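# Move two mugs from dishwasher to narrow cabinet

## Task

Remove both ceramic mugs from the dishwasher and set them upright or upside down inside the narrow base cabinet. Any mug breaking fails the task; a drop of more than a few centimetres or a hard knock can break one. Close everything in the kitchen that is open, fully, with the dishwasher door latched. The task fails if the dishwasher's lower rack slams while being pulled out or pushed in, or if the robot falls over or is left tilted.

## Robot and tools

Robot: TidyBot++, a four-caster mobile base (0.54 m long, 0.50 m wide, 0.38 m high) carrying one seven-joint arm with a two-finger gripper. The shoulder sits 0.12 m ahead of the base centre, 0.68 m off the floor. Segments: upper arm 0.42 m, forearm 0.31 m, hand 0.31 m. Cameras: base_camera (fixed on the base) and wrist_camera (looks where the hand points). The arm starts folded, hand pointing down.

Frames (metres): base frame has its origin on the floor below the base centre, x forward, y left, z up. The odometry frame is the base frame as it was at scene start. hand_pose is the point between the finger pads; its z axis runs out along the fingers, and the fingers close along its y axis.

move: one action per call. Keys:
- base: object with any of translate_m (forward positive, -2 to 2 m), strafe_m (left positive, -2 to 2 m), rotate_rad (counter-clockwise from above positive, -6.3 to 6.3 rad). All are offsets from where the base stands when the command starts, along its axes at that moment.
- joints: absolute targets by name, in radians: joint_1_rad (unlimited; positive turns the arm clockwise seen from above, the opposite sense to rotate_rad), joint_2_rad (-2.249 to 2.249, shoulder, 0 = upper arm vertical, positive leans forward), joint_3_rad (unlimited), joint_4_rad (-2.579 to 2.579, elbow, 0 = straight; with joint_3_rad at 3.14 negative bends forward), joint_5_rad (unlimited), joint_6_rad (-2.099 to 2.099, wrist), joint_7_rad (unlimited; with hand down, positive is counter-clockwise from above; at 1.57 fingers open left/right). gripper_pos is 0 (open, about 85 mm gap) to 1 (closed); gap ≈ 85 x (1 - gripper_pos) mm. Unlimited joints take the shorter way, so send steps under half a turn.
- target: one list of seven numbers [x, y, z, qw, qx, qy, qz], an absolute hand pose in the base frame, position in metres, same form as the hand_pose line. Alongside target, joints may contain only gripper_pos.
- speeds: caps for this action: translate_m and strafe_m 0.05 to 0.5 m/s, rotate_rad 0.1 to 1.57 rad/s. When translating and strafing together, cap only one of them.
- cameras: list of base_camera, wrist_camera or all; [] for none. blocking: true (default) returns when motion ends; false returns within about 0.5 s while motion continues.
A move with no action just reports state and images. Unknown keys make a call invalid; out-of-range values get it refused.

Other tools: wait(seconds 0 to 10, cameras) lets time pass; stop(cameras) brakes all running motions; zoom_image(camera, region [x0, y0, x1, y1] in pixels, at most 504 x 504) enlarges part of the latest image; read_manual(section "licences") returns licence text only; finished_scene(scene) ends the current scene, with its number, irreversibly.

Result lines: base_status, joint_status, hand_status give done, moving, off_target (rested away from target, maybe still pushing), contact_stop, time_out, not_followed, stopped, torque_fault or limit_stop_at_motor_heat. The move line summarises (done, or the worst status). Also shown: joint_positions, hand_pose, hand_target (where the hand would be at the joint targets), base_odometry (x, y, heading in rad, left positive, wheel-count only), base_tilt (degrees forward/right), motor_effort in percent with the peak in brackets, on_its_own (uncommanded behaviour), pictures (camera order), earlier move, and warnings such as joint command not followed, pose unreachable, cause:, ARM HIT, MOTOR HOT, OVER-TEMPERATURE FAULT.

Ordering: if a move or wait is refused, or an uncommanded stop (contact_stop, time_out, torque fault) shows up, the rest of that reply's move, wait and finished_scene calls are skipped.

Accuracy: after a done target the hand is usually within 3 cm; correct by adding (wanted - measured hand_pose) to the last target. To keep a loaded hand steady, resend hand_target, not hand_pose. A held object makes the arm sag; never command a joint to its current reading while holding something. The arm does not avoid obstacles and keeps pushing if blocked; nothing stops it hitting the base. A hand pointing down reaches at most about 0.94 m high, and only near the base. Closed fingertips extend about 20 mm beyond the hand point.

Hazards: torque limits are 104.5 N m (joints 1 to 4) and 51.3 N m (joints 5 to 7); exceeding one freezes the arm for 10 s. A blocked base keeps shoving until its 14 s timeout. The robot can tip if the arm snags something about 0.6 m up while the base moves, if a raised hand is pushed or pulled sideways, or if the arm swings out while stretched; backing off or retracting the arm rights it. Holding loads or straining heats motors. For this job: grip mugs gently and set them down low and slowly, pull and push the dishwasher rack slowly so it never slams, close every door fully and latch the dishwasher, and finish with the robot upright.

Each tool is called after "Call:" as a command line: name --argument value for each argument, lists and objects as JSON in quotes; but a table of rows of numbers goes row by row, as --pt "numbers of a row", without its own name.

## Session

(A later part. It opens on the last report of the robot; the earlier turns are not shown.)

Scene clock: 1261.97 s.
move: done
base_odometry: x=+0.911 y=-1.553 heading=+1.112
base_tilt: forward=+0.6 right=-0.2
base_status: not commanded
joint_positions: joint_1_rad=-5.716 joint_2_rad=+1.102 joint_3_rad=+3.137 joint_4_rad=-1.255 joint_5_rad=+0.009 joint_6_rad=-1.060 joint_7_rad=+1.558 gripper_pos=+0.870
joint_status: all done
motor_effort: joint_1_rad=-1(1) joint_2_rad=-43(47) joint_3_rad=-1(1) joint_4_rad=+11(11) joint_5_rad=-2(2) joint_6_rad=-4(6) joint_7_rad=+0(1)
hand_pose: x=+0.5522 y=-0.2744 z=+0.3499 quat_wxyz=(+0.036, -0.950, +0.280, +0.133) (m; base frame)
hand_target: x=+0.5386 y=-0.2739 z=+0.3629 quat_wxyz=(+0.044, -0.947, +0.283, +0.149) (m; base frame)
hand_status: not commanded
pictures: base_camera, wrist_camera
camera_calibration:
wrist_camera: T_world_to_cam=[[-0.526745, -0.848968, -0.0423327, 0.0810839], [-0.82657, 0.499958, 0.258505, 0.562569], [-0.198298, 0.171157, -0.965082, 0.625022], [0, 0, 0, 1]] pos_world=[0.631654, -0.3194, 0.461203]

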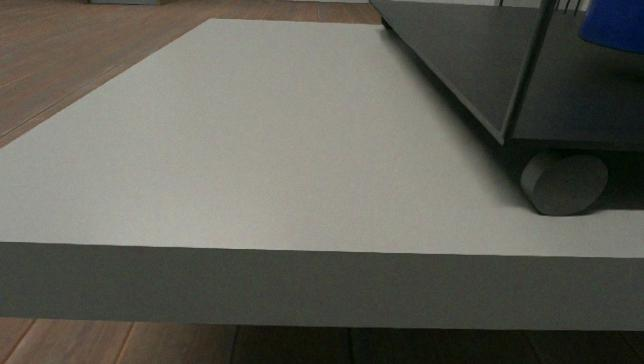

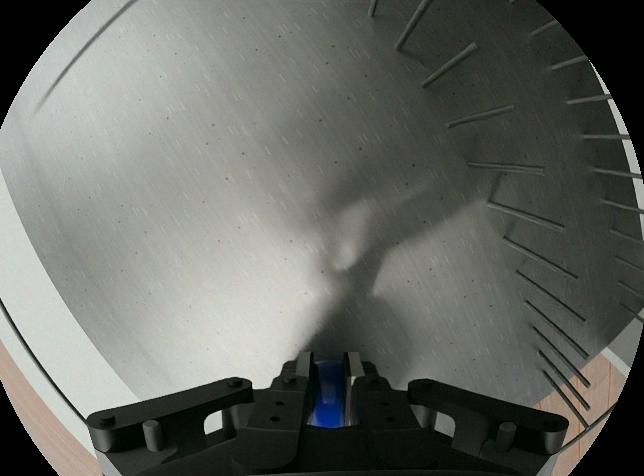

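Call:
move --joints '{"gripper_pos": 0.92}' --cameras '[]'

Call:
move --joints '{"joint_2_rad": 0.95, "joint_4_rad": -1.21, "joint_6_rad": -1.28}' --cameras '["base_camera"]'

Call:
move --joints '{"joint_2_rad": 0.821, "joint_4_rad": -1.16, "joint_6_rad": -1.457}' --cameras '["wrist_camera", "base_camera"]'

Scene clock: 1269.07 s.
move: off_target
base_odometry: x=+0.911 y=-1.553 heading=+1.112
base_tilt: forward=+0.5 right=-0.3
base_status: not commanded
joint_positions: joint_1_rad=-5.716 joint_2_rad=+1.102 joint_3_rad=+3.137 joint_4_rad=-1.255 joint_5_rad=+0.009 joint_6_rad=-1.060 joint_7_rad=+1.558 gripper_pos=+0.872
joint_status: gripper_pos off_target (ended at +0.872, target +0.920)
motor_effort: joint_1_rad=-1(1) joint_2_rad=-44(44) joint_3_rad=-1(1) joint_4_rad=+11(11) joint_5_rad=-2(2) joint_6_rad=-4(4) joint_7_rad=+0(0)
hand_pose: x=+0.5522 y=-0.2744 z=+0.3499 quat_wxyz=(+0.036, -0.950, +0.280, +0.133) (m; base frame)
hand_target: x=+0.5386 y=-0.2739 z=+0.3629 quat_wxyz=(+0.044, -0.947, +0.283, +0.149) (m; base frame)
hand_status: not commanded
pictures: none
No camera images: "cameras" was empty.

Scene clock: 1270.37 s.
move: done
base_odometry: x=+0.911 y=-1.553 heading=+1.112
base_tilt: forward=+0.6 right=-0.3
base_status: not commanded
joint_positions: joint_1_rad=-5.716 joint_2_rad=+0.951 joint_3_rad=+3.137 joint_4_rad=-1.223 joint_5_rad=+0.009 joint_6_rad=-1.216 joint_7_rad=+1.558 gripper_pos=+0.872
joint_status: all done
motor_effort: joint_1_rad=-1(1) joint_2_rad=-43(48) joint_3_rad=-1(1) joint_4_rad=+13(13) joint_5_rad=-2(3) joint_6_rad=-4(5) joint_7_rad=+0(1)
hand_pose: x=+0.5623 y=-0.2812 z=+0.4464 quat_wxyz=(+0.032, -0.952, +0.280, +0.120) (m; base frame)
hand_target: x=+0.5478 y=-0.2799 z=+0.4543 quat_wxyz=(+0.043, -0.947, +0.283, +0.142) (m; base frame)
hand_status: not commanded
pictures: base_camera

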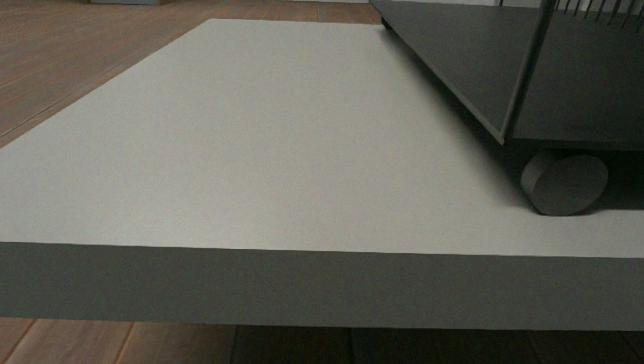

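Scene clock: 1271.43 s.
move: done
base_odometry: x=+0.911 y=-1.553 heading=+1.112
base_tilt: forward=+0.6 right=-0.2
base_status: not commanded
joint_positions: joint_1_rad=-5.716 joint_2_rad=+0.822 joint_3_rad=+3.137 joint_4_rad=-1.176 joint_5_rad=+0.009 joint_6_rad=-1.392 joint_7_rad=+1.558 gripper_pos=+0.872
joint_status: all done
motor_effort: joint_1_rad=-1(1) joint_2_rad=-42(47) joint_3_rad=+0(1) joint_4_rad=+15(15) joint_5_rad=-1(2) joint_6_rad=-3(5) joint_7_rad=+0(1)
hand_pose: x=+0.5560 y=-0.2775 z=+0.5363 quat_wxyz=(+0.031, -0.952, +0.281, +0.120) (m; base frame)
hand_target: x=+0.5421 y=-0.2762 z=+0.5455 quat_wxyz=(+0.042, -0.948, +0.283, +0.141) (m; base frame)
hand_status: not commanded
pictures: base_camera, wrist_camera
camera_calibration:
wrist_camera: T_world_to_cam=[[-0.527023, -0.848927, -0.0396172, 0.0870172], [-0.831172, 0.50516, 0.232307, 0.537089], [-0.177199, 0.15536, -0.971835, 0.793646], [0, 0, 0, 1]] pos_world=[0.632906, -0.320745, 0.649971]

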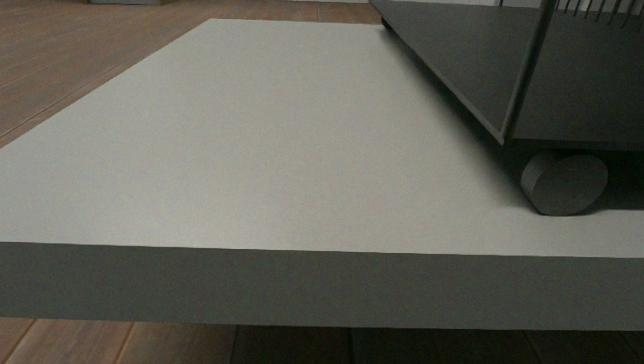

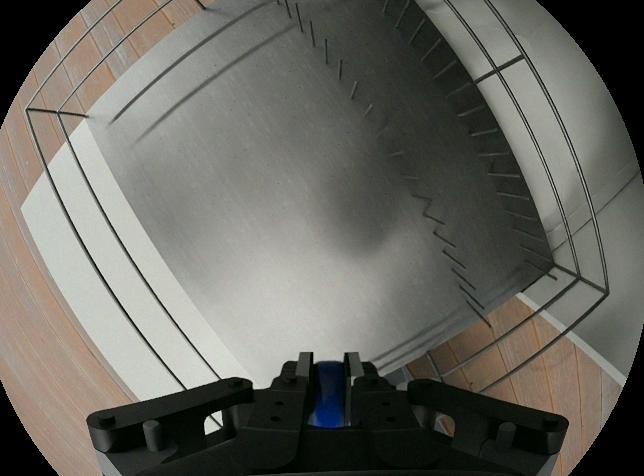

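Call:
move --joints '{"joint_2_rad": 0.62, "joint_4_rad": -1.35, "joint_6_rad": -1.47}' --cameras '["wrist_camera"]'

Call:
move --joints '{"joint_1_rad": 0.3, "joint_2_rad": 0.42, "joint_4_rad": -1.66, "joint_6_rad": -1.05, "joint_7_rad": 0.0}' --cameras '["wrist_camera"]'

Call:
move --joints '{"joint_1_rad": 0.0, "joint_2_rad": 0.27, "joint_4_rad": -1.94, "joint_6_rad": -0.65, "joint_7_rad": -1.5708}' --cameras '["wrist_camera", "base_camera"]'

Scene clock: 1369.70 s.
move: done
base_odometry: x=+0.911 y=-1.553 heading=+1.112
base_tilt: forward=+0.6 right=-0.3
base_status: not commanded
joint_positions: joint_1_rad=-5.716 joint_2_rad=+0.628 joint_3_rad=+3.137 joint_4_rad=-1.342 joint_5_rad=+0.009 joint_6_rad=-1.411 joint_7_rad=+1.558 gripper_pos=+0.872
joint_status: all done
motor_effort: joint_1_rad=-1(1) joint_2_rad=-36(44) joint_3_rad=-1(1) joint_4_rad=+15(16) joint_5_rad=-1(3) joint_6_rad=-3(5) joint_7_rad=+0(1)
hand_pose: x=+0.5097 y=-0.2482 z=+0.5978 quat_wxyz=(+0.030, -0.952, +0.281, +0.116) (m; base frame)
hand_target: x=+0.4897 y=-0.2418 z=+0.6045 quat_wxyz=(+0.043, -0.947, +0.283, +0.142) (m; base frame)
hand_status: not commanded
pictures: wrist_camera
camera_calibration:
wrist_camera: T_world_to_cam=[[-0.526399, -0.849357, -0.0386804, 0.088891], [-0.832988, 0.506068, 0.223664, 0.475841], [-0.170396, 0.149957, -0.973898, 0.837238], [0, 0, 0, 1]] pos_world=[0.585824, -0.290857, 0.712394]

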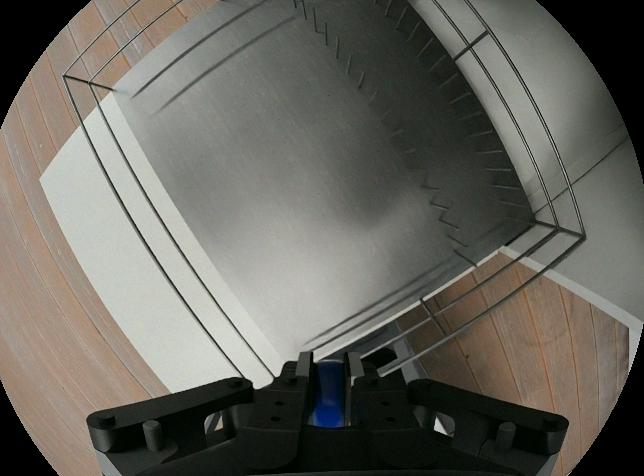

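Scene clock: 1371.93 s.
move: done
base_odometry: x=+0.911 y=-1.553 heading=+1.112
base_tilt: forward=+0.5 right=-0.3
base_status: not commanded
joint_positions: joint_1_rad=-5.963 joint_2_rad=+0.444 joint_3_rad=+3.137 joint_4_rad=-1.656 joint_5_rad=+0.009 joint_6_rad=-1.102 joint_7_rad=+0.048 gripper_pos=+0.872
joint_status: all done
motor_effort: joint_1_rad=-1(3) joint_2_rad=-31(38) joint_3_rad=-1(2) joint_4_rad=+15(16) joint_5_rad=-1(3) joint_6_rad=-2(5) joint_7_rad=+0(1)
hand_pose: x=+0.5304 y=-0.1353 z=+0.5924 quat_wxyz=(-0.020, -0.608, +0.793, +0.023) (m; base frame)
hand_target: x=+0.5490 y=-0.1316 z=+0.6015 quat_wxyz=(+0.003, -0.593, +0.805, -0.005) (m; base frame)
hand_status: not commanded
pictures: wrist_camera
camera_calibration:
wrist_camera: T_world_to_cam=[[-0.972389, 0.232584, 0.0190705, 0.544223], [0.232315, 0.97252, -0.0153362, 0.0768383], [-0.0221134, -0.0104824, -0.999701, 0.733455], [0, 0, 0, 1]] pos_world=[0.527565, -0.193616, 0.724036]

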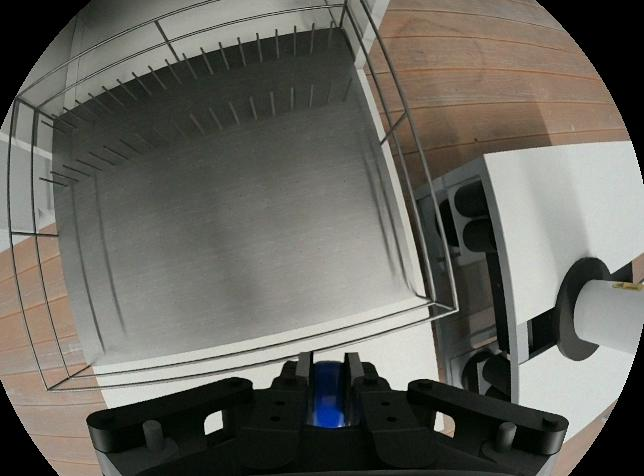

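Scene clock: 1374.13 s.
move: done
base_odometry: x=+0.911 y=-1.553 heading=+1.112
base_tilt: forward=+0.6 right=-0.3
base_status: not commanded
joint_positions: joint_1_rad=-6.262 joint_2_rad=+0.298 joint_3_rad=+3.137 joint_4_rad=-1.941 joint_5_rad=+0.009 joint_6_rad=-0.713 joint_7_rad=-1.522 gripper_pos=+0.872
joint_status: all done
motor_effort: joint_1_rad=-1(3) joint_2_rad=-26(32) joint_3_rad=+0(2) joint_4_rad=+16(17) joint_5_rad=-1(3) joint_6_rad=+2(4) joint_7_rad=+0(1)
hand_pose: x=+0.5478 y=-0.0075 z=+0.5835 quat_wxyz=(+0.095, -0.019, +0.995, -0.006) (m; base frame)
hand_target: x=+0.5700 y=+0.0014 z=+0.6008 quat_wxyz=(+0.140, +0.000, +0.990, +0.000) (m; base frame)
hand_status: not commanded
pictures: base_camera, wrist_camera
camera_calibration:
wrist_camera: T_world_to_cam=[[-0.0565248, 0.996531, -0.0610851, 0.0824187], [0.98257, 0.0663766, 0.173639, -0.579705], [0.177091, -0.0502055, -0.982913, 0.607045], [0, 0, 0, 1]] pos_world=[0.466758, -0.013177, 0.702366]

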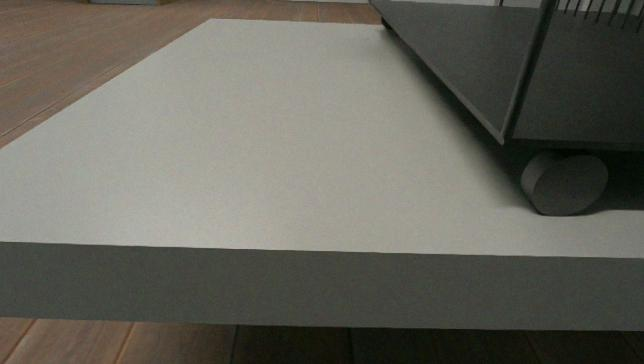

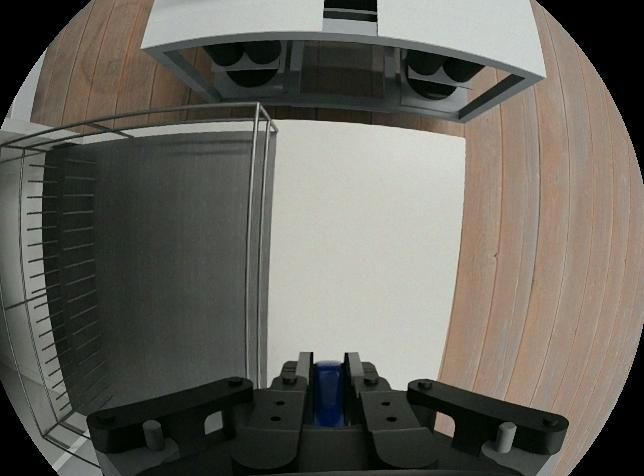

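Call:
move --base '{"translate_m": -0.1335, "strafe_m": 0.0565}' --speeds '{"translate_m": 0.15}' --joints '{"joint_1_rad": 0.0, "joint_2_rad": -0.03, "joint_4_rad": -2.215, "joint_6_rad": -0.63, "joint_7_rad": -1.5708}' --cameras '["base_camera", "wrist_camera"]'

Call:
move --base '{"rotate_rad": -0.585}' --speeds '{"rotate_rad": 0.35}' --cameras '["base_camera"]'

Scene clock: 1390.57 s.
move: done
base_odometry: x=+0.801 y=-1.648 heading=+1.112
base_tilt: forward=+0.5 right=-0.3
base_status: done
joint_positions: joint_1_rad=-6.263 joint_2_rad=-0.012 joint_3_rad=+3.137 joint_4_rad=-2.223 joint_5_rad=+0.009 joint_6_rad=-0.689 joint_7_rad=-1.525 gripper_pos=+0.872
joint_status: all done
motor_effort: joint_1_rad=-1(2) joint_2_rad=-15(29) joint_3_rad=+0(1) joint_4_rad=+17(19) joint_5_rad=+0(2) joint_6_rad=+3(4) joint_7_rad=+0(1)
hand_pose: x=+0.4402 y=-0.0055 z=+0.6124 quat_wxyz=(+0.120, -0.018, +0.993, -0.007) (m; base frame)
hand_target: x=+0.4632 y=+0.0014 z=+0.6264 quat_wxyz=(+0.163, +0.000, +0.987, +0.000) (m; base frame)
hand_status: not commanded
pictures: base_camera, wrist_camera
camera_calibration:
wrist_camera: T_world_to_cam=[[-0.0516177, 0.996519, -0.0654622, 0.0766549], [0.972448, 0.065076, 0.223852, -0.50546], [0.227333, -0.0521039, -0.972422, 0.626028], [0, 0, 0, 1]] pos_world=[0.353174, -0.0108762, 0.72693]

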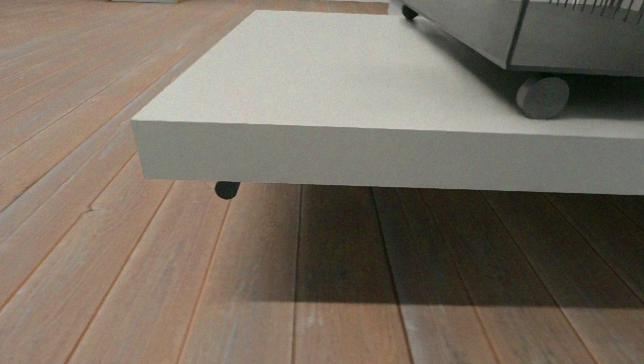

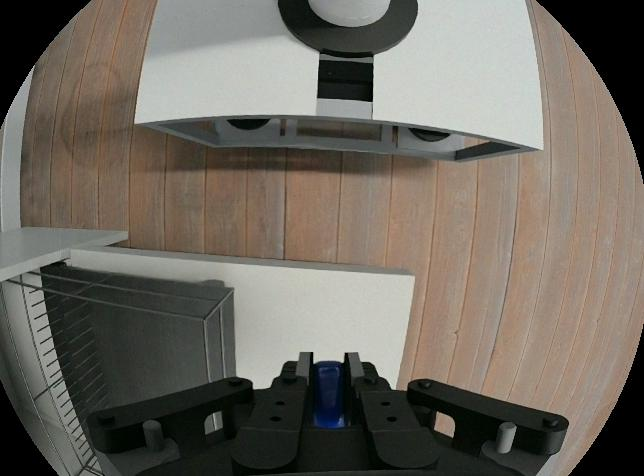

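Scene clock: 1392.80 s.
move: done
base_odometry: x=+0.801 y=-1.648 heading=+0.528
base_tilt: forward=+0.6 right=-0.3
base_status: done
joint_positions: joint_1_rad=-6.265 joint_2_rad=-0.012 joint_3_rad=+3.137 joint_4_rad=-2.223 joint_5_rad=+0.009 joint_6_rad=-0.689 joint_7_rad=-1.525 gripper_pos=+0.872
joint_status: not commanded
motor_effort: joint_1_rad=-1(3) joint_2_rad=-16(16) joint_3_rad=+0(2) joint_4_rad=+17(17) joint_5_rad=-1(3) joint_6_rad=+3(4) joint_7_rad=+0(1)
hand_pose: x=+0.4402 y=-0.0049 z=+0.6124 quat_wxyz=(+0.120, -0.019, +0.993, -0.007) (m; base frame)
hand_target: x=+0.4632 y=+0.0014 z=+0.6264 quat_wxyz=(+0.163, +0.000, +0.987, +0.000) (m; base frame)
hand_status: not commanded
pictures: base_camera

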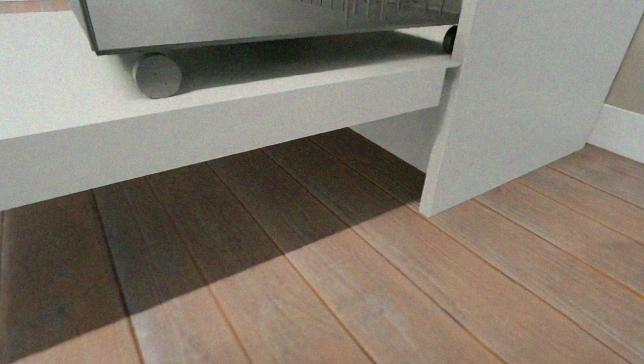

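Call:
move --base '{"translate_m": -0.097, "strafe_m": 0.084}' --speeds '{"translate_m": 0.15}' --cameras '["base_camera"]'

Call:
move --base '{"translate_m": 0.055, "strafe_m": 0.41}' --speeds '{"strafe_m": 0.2}' --cameras '["base_camera", "wrist_camera"]'

Scene clock: 1397.53 s.
move: done
base_odometry: x=+0.675 y=-1.624 heading=+0.527
base_tilt: forward=+0.5 right=-0.4
base_status: done
joint_positions: joint_1_rad=-6.265 joint_2_rad=-0.012 joint_3_rad=+3.137 joint_4_rad=-2.224 joint_5_rad=+0.009 joint_6_rad=-0.687 joint_7_rad=-1.525 gripper_pos=+0.872
joint_status: not commanded
motor_effort: joint_1_rad=-1(2) joint_2_rad=-16(17) joint_3_rad=+0(1) joint_4_rad=+16(18) joint_5_rad=-2(2) joint_6_rad=+2(4) joint_7_rad=+0(1)
hand_pose: x=+0.4407 y=-0.0049 z=+0.6125 quat_wxyz=(+0.121, -0.019, +0.992, -0.007) (m; base frame)
hand_target: x=+0.4632 y=+0.0014 z=+0.6264 quat_wxyz=(+0.163, +0.000, +0.987, +0.000) (m; base frame)
hand_status: not commanded
pictures: base_camera

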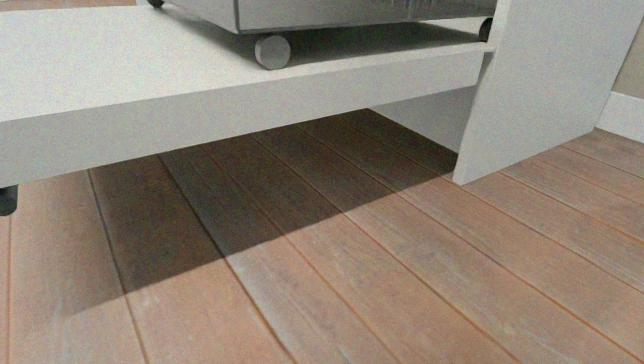

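Scene clock: 1400.37 s.
move: done
base_odometry: x=+0.516 y=-1.242 heading=+0.527
base_tilt: forward=+0.6 right=-0.3
base_status: done
joint_positions: joint_1_rad=-6.266 joint_2_rad=-0.012 joint_3_rad=+3.137 joint_4_rad=-2.224 joint_5_rad=+0.009 joint_6_rad=-0.687 joint_7_rad=-1.526 gripper_pos=+0.872
joint_status: not commanded
motor_effort: joint_1_rad=-1(3) joint_2_rad=-15(16) joint_3_rad=+0(2) joint_4_rad=+17(17) joint_5_rad=-1(3) joint_6_rad=+3(4) joint_7_rad=+0(1)
hand_pose: x=+0.4408 y=-0.0046 z=+0.6125 quat_wxyz=(+0.121, -0.019, +0.992, -0.007) (m; base frame)
hand_target: x=+0.4632 y=+0.0014 z=+0.6264 quat_wxyz=(+0.163, +0.000, +0.987, +0.000) (m; base frame)
hand_status: not commanded
pictures: base_camera, wrist_camera
camera_calibration:
wrist_camera: T_world_to_cam=[[-0.0538508, 0.996397, -0.0655182, 0.0768011], [0.971804, 0.0673795, 0.225958, -0.507061], [0.229558, -0.0515028, -0.971931, 0.624754], [0, 0, 0, 1]] pos_world=[0.353483, -0.0101823, 0.726825]

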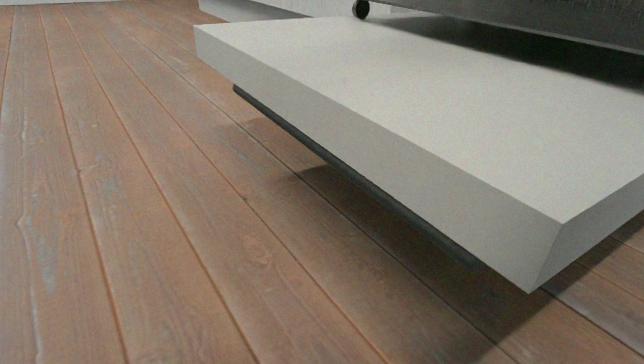

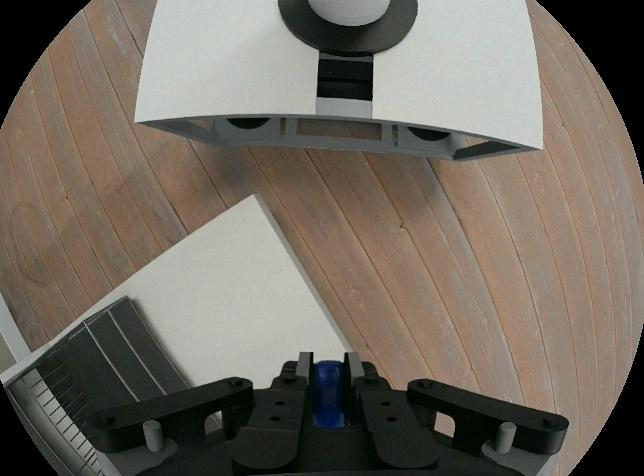

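Call:
move --base '{"translate_m": 0.0425, "strafe_m": 0.45}' --speeds '{"strafe_m": 0.25}' --cameras '[]'

Call:
move --base '{"rotate_rad": -2.558}' --speeds '{"rotate_rad": 0.6}' --cameras '["base_camera", "wrist_camera"]'

Scene clock: 1425.27 s.
move: done
base_odometry: x=+0.326 y=-0.832 heading=+0.527
base_tilt: forward=+0.5 right=-0.4
base_status: done
joint_positions: joint_1_rad=-6.267 joint_2_rad=-0.012 joint_3_rad=+3.138 joint_4_rad=-2.224 joint_5_rad=+0.009 joint_6_rad=-0.687 joint_7_rad=-1.526 gripper_pos=+0.872
joint_status: not commanded
motor_effort: joint_1_rad=-1(2) joint_2_rad=-15(16) joint_3_rad=+0(2) joint_4_rad=+17(17) joint_5_rad=-3(3) joint_6_rad=+3(4) joint_7_rad=+0(1)
hand_pose: x=+0.4408 y=-0.0045 z=+0.6125 quat_wxyz=(+0.121, -0.019, +0.992, -0.007) (m; base frame)
hand_target: x=+0.4632 y=+0.0014 z=+0.6264 quat_wxyz=(+0.163, +0.000, +0.987, +0.000) (m; base frame)
hand_status: not commanded
pictures: none
No camera images: "cameras" was empty.

Scene clock: 1430.20 s.
move: done
base_odometry: x=+0.326 y=-0.832 heading=-2.030
base_tilt: forward=+0.6 right=-0.3
base_status: done
joint_positions: joint_1_rad=-6.267 joint_2_rad=-0.012 joint_3_rad=+3.138 joint_4_rad=-2.224 joint_5_rad=+0.009 joint_6_rad=-0.687 joint_7_rad=-1.526 gripper_pos=+0.872
joint_status: not commanded
motor_effort: joint_1_rad=-1(2) joint_2_rad=-15(17) joint_3_rad=+0(2) joint_4_rad=+17(17) joint_5_rad=-1(3) joint_6_rad=+4(4) joint_7_rad=+0(1)
hand_pose: x=+0.4408 y=-0.0044 z=+0.6125 quat_wxyz=(+0.121, -0.019, +0.992, -0.007) (m; base frame)
hand_target: x=+0.4632 y=+0.0014 z=+0.6264 quat_wxyz=(+0.163, +0.000, +0.987, +0.000) (m; base frame)
hand_status: not commanded
pictures: base_camera, wrist_camera
camera_calibration:
wrist_camera: T_world_to_cam=[[-0.0544708, 0.996367, -0.0654637, 0.0767892], [0.971745, 0.0679756, 0.226033, -0.507126], [0.229661, -0.0513018, -0.971918, 0.624817], [0, 0, 0, 1]] pos_world=[0.353484, -0.00998382, 0.726924]

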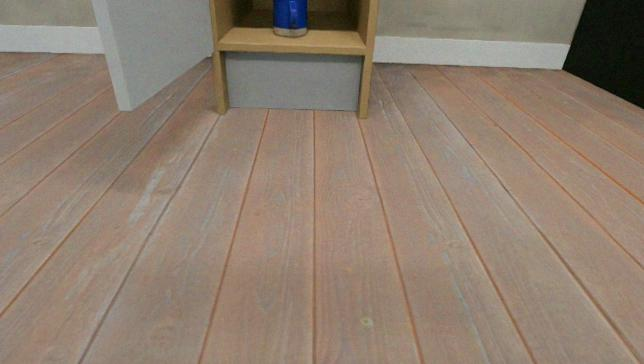

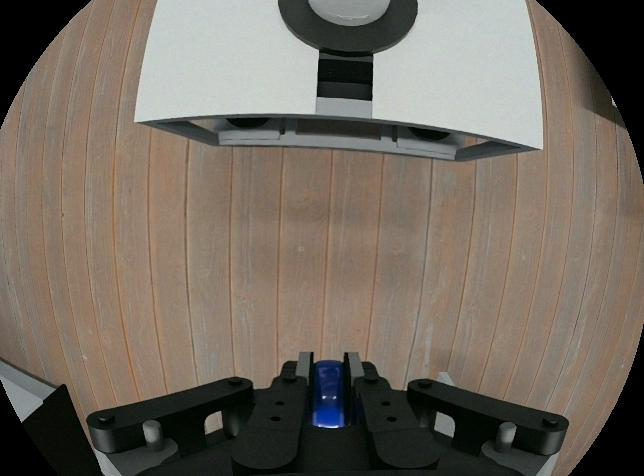

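Call:
zoom_image --camera "base_camera" --region '[180, 0, 400, 130]'

Scaled by 2.291.

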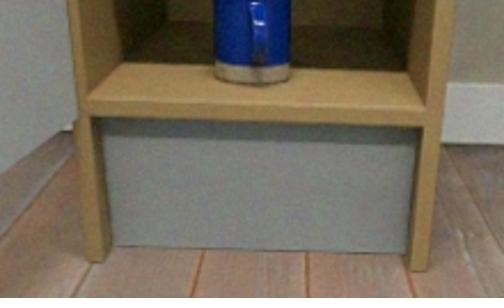

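Call:
move --base '{"strafe_m": 0.184}' --speeds '{"strafe_m": 0.15}' --joints '{"joint_1_rad": 0.32, "joint_7_rad": -1.63}' --cameras '["base_camera"]'

Call:
move --joints '{"joint_2_rad": 0.7, "joint_4_rad": -1.67, "joint_6_rad": -0.57}' --cameras '[]'

Call:
move --joints '{"joint_2_rad": 1.285, "joint_4_rad": -1.115, "joint_6_rad": -0.43}' --cameras '["base_camera", "wrist_camera"]'

Scene clock: 1520.63 s.
move: done
base_odometry: x=+0.491 y=-0.914 heading=-2.032
base_tilt: forward=+0.6 right=-0.3
base_status: done
joint_positions: joint_1_rad=-5.987 joint_2_rad=-0.012 joint_3_rad=+3.138 joint_4_rad=-2.224 joint_5_rad=+0.009 joint_6_rad=-0.687 joint_7_rad=-1.584 gripper_pos=+0.872
joint_status: all done
motor_effort: joint_1_rad=-1(3) joint_2_rad=-15(16) joint_3_rad=+0(2) joint_4_rad=+17(17) joint_5_rad=-1(3) joint_6_rad=+3(4) joint_7_rad=+0(1)
hand_pose: x=+0.4270 y=-0.0932 z=+0.6125 quat_wxyz=(+0.120, +0.148, +0.981, -0.020) (m; base frame)
hand_target: x=+0.4461 y=-0.1070 z=+0.6264 quat_wxyz=(+0.161, +0.186, +0.969, -0.021) (m; base frame)
hand_status: not commanded
pictures: base_camera

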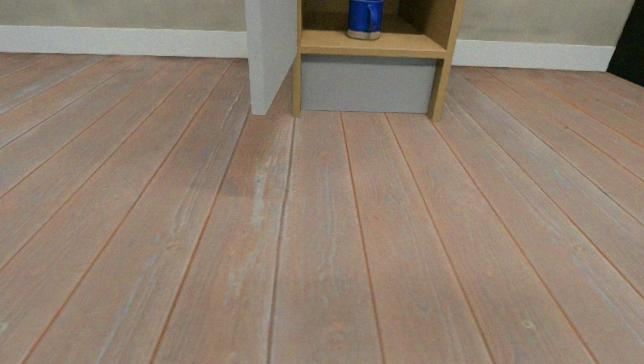

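Scene clock: 1522.63 s.
move: done
base_odometry: x=+0.491 y=-0.914 heading=-2.032
base_tilt: forward=+0.5 right=-0.3
base_status: not commanded
joint_positions: joint_1_rad=-5.987 joint_2_rad=+0.694 joint_3_rad=+3.138 joint_4_rad=-1.700 joint_5_rad=+0.009 joint_6_rad=-0.629 joint_7_rad=-1.584 gripper_pos=+0.872
joint_status: all done
motor_effort: joint_1_rad=-1(1) joint_2_rad=-37(40) joint_3_rad=-1(1) joint_4_rad=+13(18) joint_5_rad=-2(2) joint_6_rad=+2(4) joint_7_rad=+0(1)
hand_pose: x=+0.6163 y=-0.1500 z=+0.4654 quat_wxyz=(+0.058, +0.149, +0.987, -0.010) (m; base frame)
hand_target: x=+0.6440 y=-0.1725 z=+0.4733 quat_wxyz=(+0.100, +0.188, +0.977, -0.013) (m; base frame)
hand_status: not commanded
pictures: none
No camera images: "cameras" was empty.

Scene clock: 1524.50 s.
move: done
base_odometry: x=+0.491 y=-0.914 heading=-2.032
base_tilt: forward=+0.6 right=-0.2
base_status: not commanded
joint_positions: joint_1_rad=-5.987 joint_2_rad=+1.286 joint_3_rad=+3.138 joint_4_rad=-1.146 joint_5_rad=+0.009 joint_6_rad=-0.493 joint_7_rad=-1.584 gripper_pos=+0.872
joint_status: all done
motor_effort: joint_1_rad=-1(1) joint_2_rad=-49(53) joint_3_rad=-1(1) joint_4_rad=+14(15) joint_5_rad=-1(2) joint_6_rad=+2(4) joint_7_rad=+0(1)
hand_pose: x=+0.7657 y=-0.1951 z=+0.2576 quat_wxyz=(+0.107, +0.149, +0.983, -0.016) (m; base frame)
hand_target: x=+0.7948 y=-0.2225 z=+0.2723 quat_wxyz=(+0.154, +0.186, +0.970, -0.020) (m; base frame)
hand_status: not commanded
pictures: base_camera, wrist_camera
camera_calibration:
wrist_camera: T_world_to_cam=[[0.278518, 0.959314, -0.0463158, -0.00584429], [0.943305, -0.264167, 0.200974, -0.766234], [0.180562, -0.0996649, -0.978501, 0.225187], [0, 0, 0, 1]] pos_world=[0.68376, -0.174364, 0.374068]

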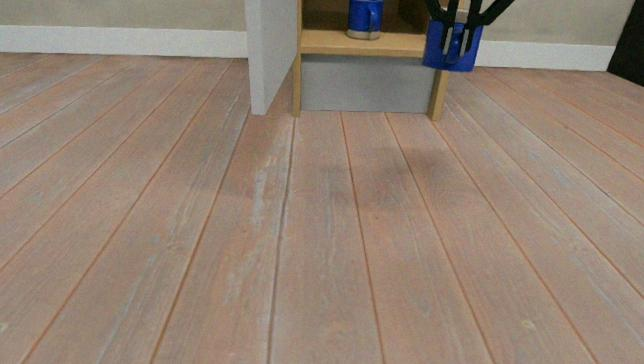

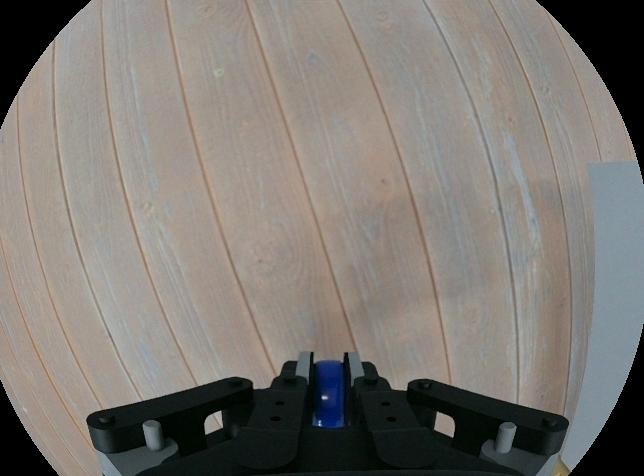

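Call:
zoom_image --camera "base_camera" --region '[280, 0, 520, 130]'

Scaled by 2.100.

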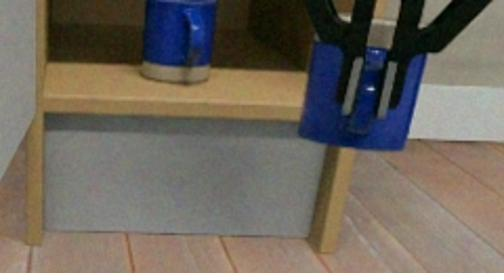

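Call:
move --base '{"translate_m": 0.15, "strafe_m": -0.01}' --speeds '{"translate_m": 0.12}' --cameras '["base_camera", "wrist_camera"]'

Call:
zoom_image --camera "base_camera" --region '[280, 0, 520, 130]'

Scene clock: 1565.20 s.
move: done
base_odometry: x=+0.416 y=-1.044 heading=-2.031
base_tilt: forward=+0.6 right=-0.3
base_status: done
joint_positions: joint_1_rad=-5.983 joint_2_rad=+1.286 joint_3_rad=+3.138 joint_4_rad=-1.138 joint_5_rad=+0.009 joint_6_rad=-0.486 joint_7_rad=-1.585 gripper_pos=+0.872
joint_status: not commanded
motor_effort: joint_1_rad=-1(3) joint_2_rad=-50(51) joint_3_rad=-1(2) joint_4_rad=+14(15) joint_5_rad=-2(2) joint_6_rad=+2(4) joint_7_rad=+0(1)
hand_pose: x=+0.7713 y=-0.1994 z=+0.2601 quat_wxyz=(+0.114, +0.151, +0.982, -0.017) (m; base frame)
hand_target: x=+0.7948 y=-0.2225 z=+0.2723 quat_wxyz=(+0.154, +0.186, +0.970, -0.020) (m; base frame)
hand_status: not commanded
pictures: base_camera, wrist_camera
camera_calibration:
wrist_camera: T_world_to_cam=[[0.28288, 0.958031, -0.0464344, -0.00680424], [0.939267, -0.266883, 0.215755, -0.774347], [0.194307, -0.104647, -0.975343, 0.213846], [0, 0, 0, 1]] pos_world=[0.687692, -0.177763, 0.375327]

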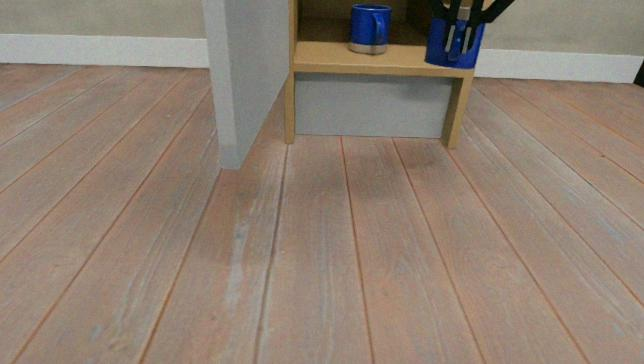

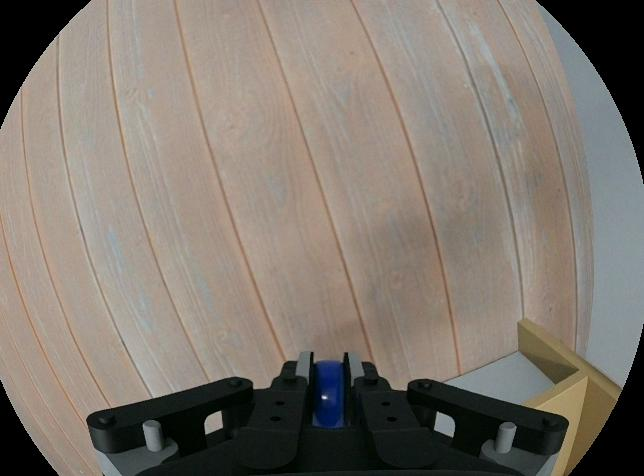

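Scaled by 2.100.

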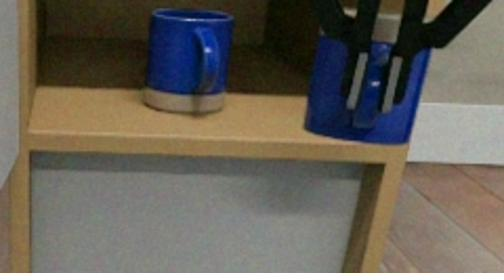

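Call:
move --base '{"translate_m": 0.11, "strafe_m": -0.006}' --speeds '{"translate_m": 0.1}' --cameras '["base_camera", "wrist_camera"]'

Call:
zoom_image --camera "base_camera" --region '[280, 0, 520, 130]'

Scene clock: 1590.87 s.
move: done
base_odometry: x=+0.362 y=-1.140 heading=-2.031
base_tilt: forward=+0.6 right=-0.3
base_status: done
joint_positions: joint_1_rad=-5.982 joint_2_rad=+1.286 joint_3_rad=+3.138 joint_4_rad=-1.135 joint_5_rad=+0.009 joint_6_rad=-0.484 joint_7_rad=-1.585 gripper_pos=+0.872
joint_status: not commanded
motor_effort: joint_1_rad=+0(3) joint_2_rad=-49(51) joint_3_rad=-1(2) joint_4_rad=+14(16) joint_5_rad=-1(2) joint_6_rad=+3(4) joint_7_rad=+0(0)
hand_pose: x=+0.7729 y=-0.2007 z=+0.2609 quat_wxyz=(+0.117, +0.152, +0.981, -0.018) (m; base frame)
hand_target: x=+0.7948 y=-0.2225 z=+0.2723 quat_wxyz=(+0.154, +0.186, +0.970, -0.020) (m; base frame)
hand_status: not commanded
pictures: base_camera, wrist_camera
camera_calibration:
wrist_camera: T_world_to_cam=[[0.284134, 0.957653, -0.0465687, -0.00695497], [0.938034, -0.267606, 0.220182, -0.776803], [0.198395, -0.106244, -0.974347, 0.210398], [0, 0, 0, 1]] pos_world=[0.688902, -0.178863, 0.375714]

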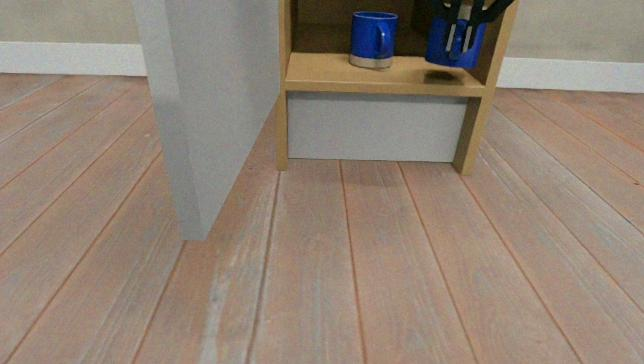

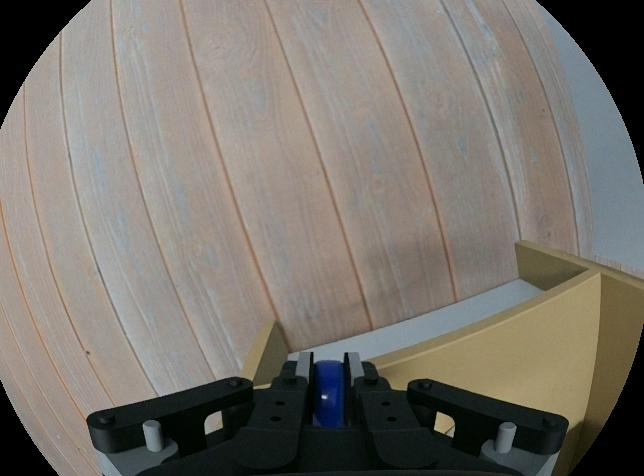

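Scaled by 2.100.

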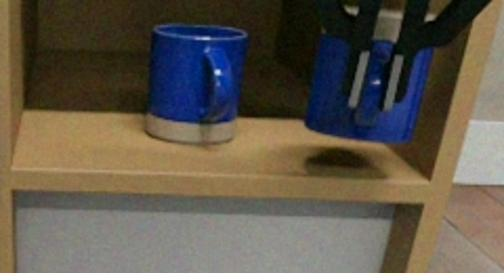

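Call:
move --base '{"translate_m": 0.105}' --speeds '{"translate_m": 0.08}' --cameras '["base_camera", "wrist_camera"]'

Call:
zoom_image --camera "base_camera" --region '[280, 0, 520, 130]'

Scene clock: 1606.57 s.
move: done
base_odometry: x=+0.315 y=-1.234 heading=-2.031
base_tilt: forward=+0.6 right=-0.3
base_status: done
joint_positions: joint_1_rad=-5.966 joint_2_rad=+1.311 joint_3_rad=+3.140 joint_4_rad=-1.157 joint_5_rad=+0.009 joint_6_rad=-0.476 joint_7_rad=-1.585 gripper_pos=+0.872
joint_status: not commanded
motor_effort: joint_1_rad=-3(6) joint_2_rad=-54(55) joint_3_rad=-2(4) joint_4_rad=+18(25) joint_5_rad=-2(3) joint_6_rad=+3(4) joint_7_rad=+0(0)
hand_pose: x=+0.7505 y=-0.2061 z=+0.2394 quat_wxyz=(+0.098, +0.160, +0.982, -0.017) (m; base frame)
hand_target: x=+0.7948 y=-0.2225 z=+0.2723 quat_wxyz=(+0.154, +0.186, +0.970, -0.020) (m; base frame)
hand_status: not commanded
pictures: base_camera, wrist_camera
camera_calibration:
wrist_camera: T_world_to_cam=[[0.298193, 0.953296, -0.0480434, -0.00755067], [0.940855, -0.285074, 0.183095, -0.749308], [0.160847, -0.0997995, -0.981921, 0.224651], [0, 0, 0, 1]] pos_world=[0.671108, -0.18399, 0.357421]

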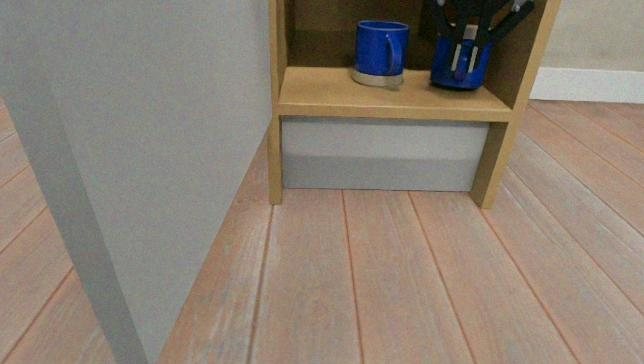

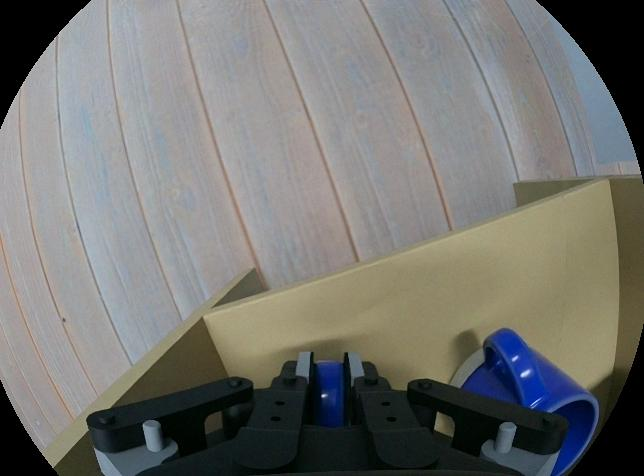

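Scaled by 2.100.

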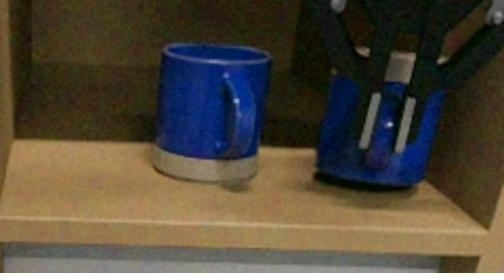

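Call:
move --base '{"translate_m": -0.06}' --speeds '{"translate_m": 0.06}' --cameras '["base_camera", "wrist_camera"]'

Call:
zoom_image --camera "base_camera" --region '[280, 0, 520, 130]'

Scene clock: 1634.10 s.
move: done
base_odometry: x=+0.341 y=-1.180 heading=-2.031
base_tilt: forward=+0.6 right=-0.3
base_status: done
joint_positions: joint_1_rad=-5.966 joint_2_rad=+1.300 joint_3_rad=+3.140 joint_4_rad=-1.137 joint_5_rad=+0.009 joint_6_rad=-0.476 joint_7_rad=-1.585 gripper_pos=+0.872
joint_status: not commanded
motor_effort: joint_1_rad=-1(3) joint_2_rad=-50(53) joint_3_rad=-1(2) joint_4_rad=+13(16) joint_5_rad=-1(2) joint_6_rad=+3(4) joint_7_rad=+0(1)
hand_pose: x=+0.7654 y=-0.2110 z=+0.2520 quat_wxyz=(+0.113, +0.160, +0.981, -0.019) (m; base frame)
hand_target: x=+0.7948 y=-0.2225 z=+0.2723 quat_wxyz=(+0.154, +0.186, +0.970, -0.020) (m; base frame)
hand_status: not commanded
pictures: base_camera, wrist_camera
camera_calibration:
wrist_camera: T_world_to_cam=[[0.29961, 0.952832, -0.0484339, -0.00775613], [0.935043, -0.283173, 0.213324, -0.769804], [0.189546, -0.109202, -0.97578, 0.208648], [0, 0, 0, 1]] pos_world=[0.682576, -0.187813, 0.367436]

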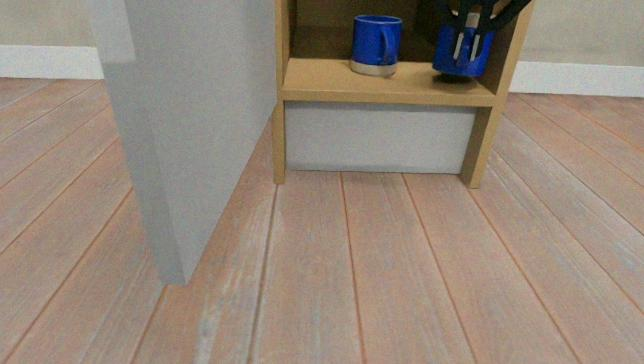

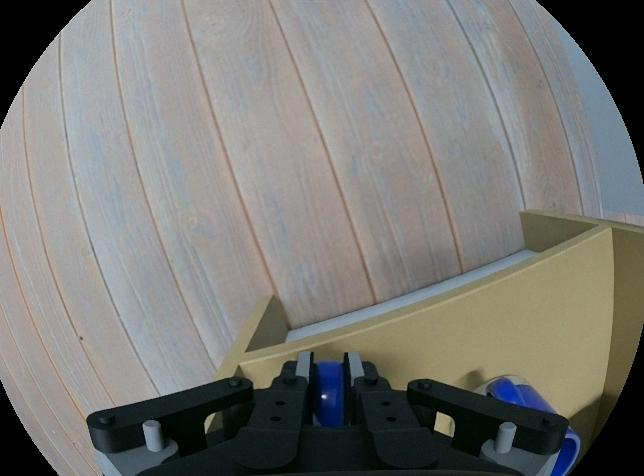

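Scaled by 2.100.

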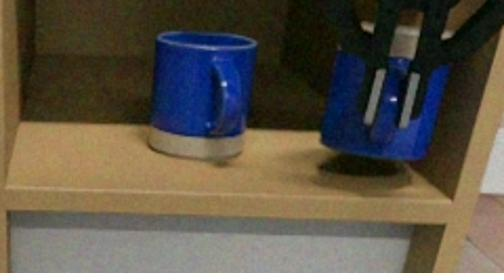

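Call:
move --base '{"strafe_m": 0.013}' --speeds '{"strafe_m": 0.06}' --cameras '[]'

Call:
move --joints '{"joint_2_rad": 1.338, "joint_4_rad": -1.112, "joint_6_rad": -0.334}' --cameras '["base_camera", "wrist_camera"]'

Call:
zoom_image --camera "base_camera" --region '[280, 0, 520, 130]'

Scene clock: 1648.03 s.
move: done
base_odometry: x=+0.353 y=-1.186 heading=-2.031
base_tilt: forward=+0.6 right=-0.3
base_status: done
joint_positions: joint_1_rad=-5.967 joint_2_rad=+1.300 joint_3_rad=+3.140 joint_4_rad=-1.137 joint_5_rad=+0.009 joint_6_rad=-0.476 joint_7_rad=-1.585 gripper_pos=+0.872
joint_status: not commanded
motor_effort: joint_1_rad=-1(3) joint_2_rad=-50(51) joint_3_rad=-1(2) joint_4_rad=+14(14) joint_5_rad=-1(2) joint_6_rad=+3(4) joint_7_rad=+0(1)
hand_pose: x=+0.7656 y=-0.2103 z=+0.2520 quat_wxyz=(+0.113, +0.159, +0.981, -0.019) (m; base frame)
hand_target: x=+0.7948 y=-0.2225 z=+0.2723 quat_wxyz=(+0.154, +0.186, +0.970, -0.020) (m; base frame)
hand_status: not commanded
pictures: none
No camera images: "cameras" was empty.

Scene clock: 1648.90 s.
move: done
base_odometry: x=+0.353 y=-1.186 heading=-2.031
base_tilt: forward=+0.6 right=-0.3
base_status: not commanded
joint_positions: joint_1_rad=-5.967 joint_2_rad=+1.335 joint_3_rad=+3.140 joint_4_rad=-1.135 joint_5_rad=+0.009 joint_6_rad=-0.389 joint_7_rad=-1.585 gripper_pos=+0.872
joint_status: all done
motor_effort: joint_1_rad=-1(1) joint_2_rad=-50(52) joint_3_rad=-1(1) joint_4_rad=+13(15) joint_5_rad=-1(2) joint_6_rad=+4(4) joint_7_rad=+0(0)
hand_pose: x=+0.7767 y=-0.2136 z=+0.2352 quat_wxyz=(+0.139, +0.159, +0.977, -0.023) (m; base frame)
hand_target: x=+0.8018 y=-0.2248 z=+0.2451 quat_wxyz=(+0.176, +0.185, +0.966, -0.023) (m; base frame)
hand_status: not commanded
pictures: base_camera, wrist_camera
camera_calibration:
wrist_camera: T_world_to_cam=[[0.300756, 0.952478, -0.0482932, -0.0104609], [0.923183, -0.278051, 0.265368, -0.779516], [0.239329, -0.124394, -0.962937, 0.144911], [0, 0, 0, 1]] pos_world=[0.688101, -0.188756, 0.345893]

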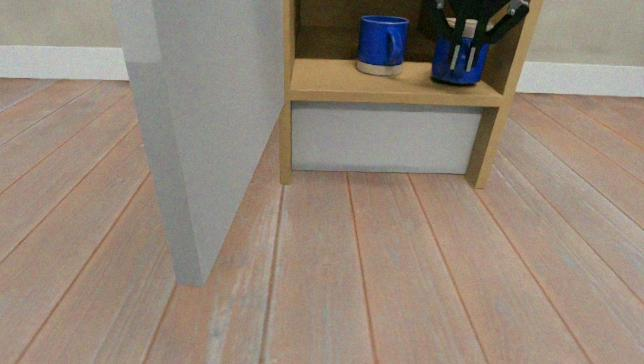

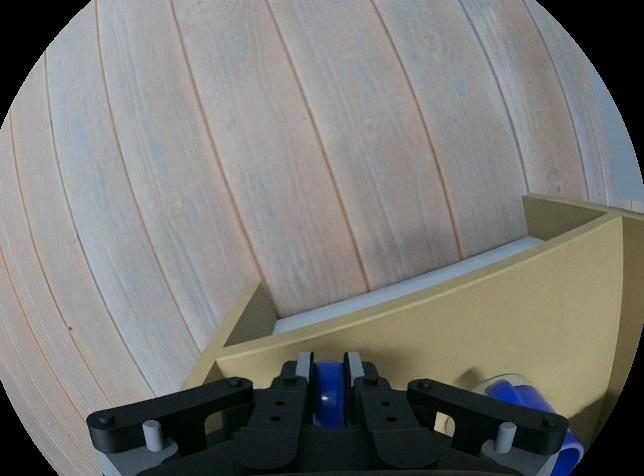

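Scaled by 2.100.

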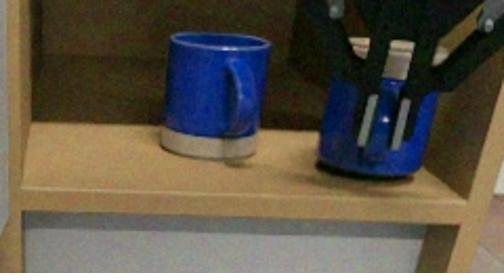

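Call:
move --base '{"translate_m": 0.046, "strafe_m": 0.007}' --speeds '{"translate_m": 0.06}' --cameras '["base_camera", "wrist_camera"]'

Call:
zoom_image --camera "base_camera" --region '[280, 0, 520, 130]'

Scene clock: 1663.77 s.
move: done
base_odometry: x=+0.339 y=-1.230 heading=-2.031
base_tilt: forward=+0.5 right=-0.3
base_status: done
joint_positions: joint_1_rad=-5.967 joint_2_rad=+1.335 joint_3_rad=+3.140 joint_4_rad=-1.135 joint_5_rad=+0.009 joint_6_rad=-0.388 joint_7_rad=-1.585 gripper_pos=+0.872
joint_status: not commanded
motor_effort: joint_1_rad=-1(5) joint_2_rad=-50(52) joint_3_rad=-1(3) joint_4_rad=+13(15) joint_5_rad=-2(2) joint_6_rad=+4(5) joint_7_rad=+0(1)
hand_pose: x=+0.7769 y=-0.2140 z=+0.2351 quat_wxyz=(+0.139, +0.159, +0.977, -0.023) (m; base frame)
hand_target: x=+0.8018 y=-0.2248 z=+0.2451 quat_wxyz=(+0.176, +0.185, +0.966, -0.023) (m; base frame)
hand_status: not commanded
pictures: base_camera, wrist_camera
camera_calibration:
wrist_camera: T_world_to_cam=[[0.301082, 0.952369, -0.0484062, -0.0104214], [0.923001, -0.27829, 0.265752, -0.779691], [0.239623, -0.124692, -0.962825, 0.144358], [0, 0, 0, 1]] pos_world=[0.688202, -0.189055, 0.345692]

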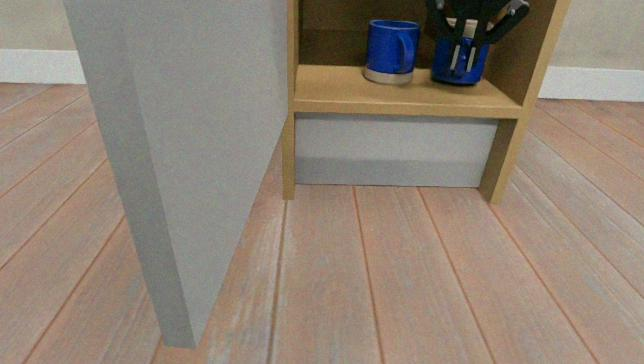

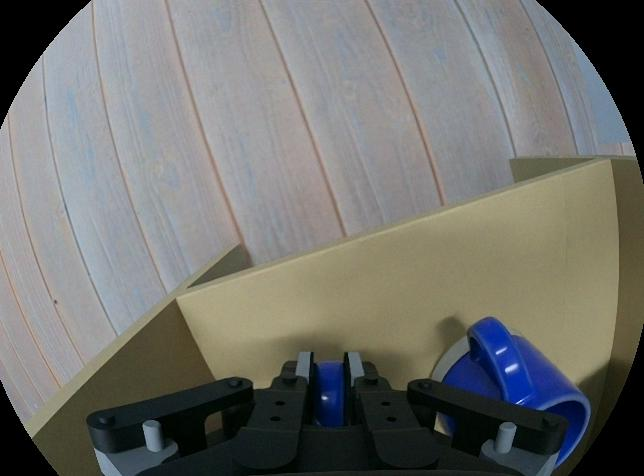

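Scaled by 2.100.

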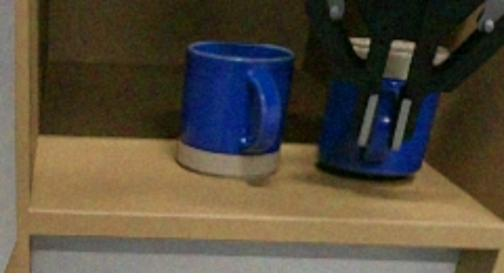

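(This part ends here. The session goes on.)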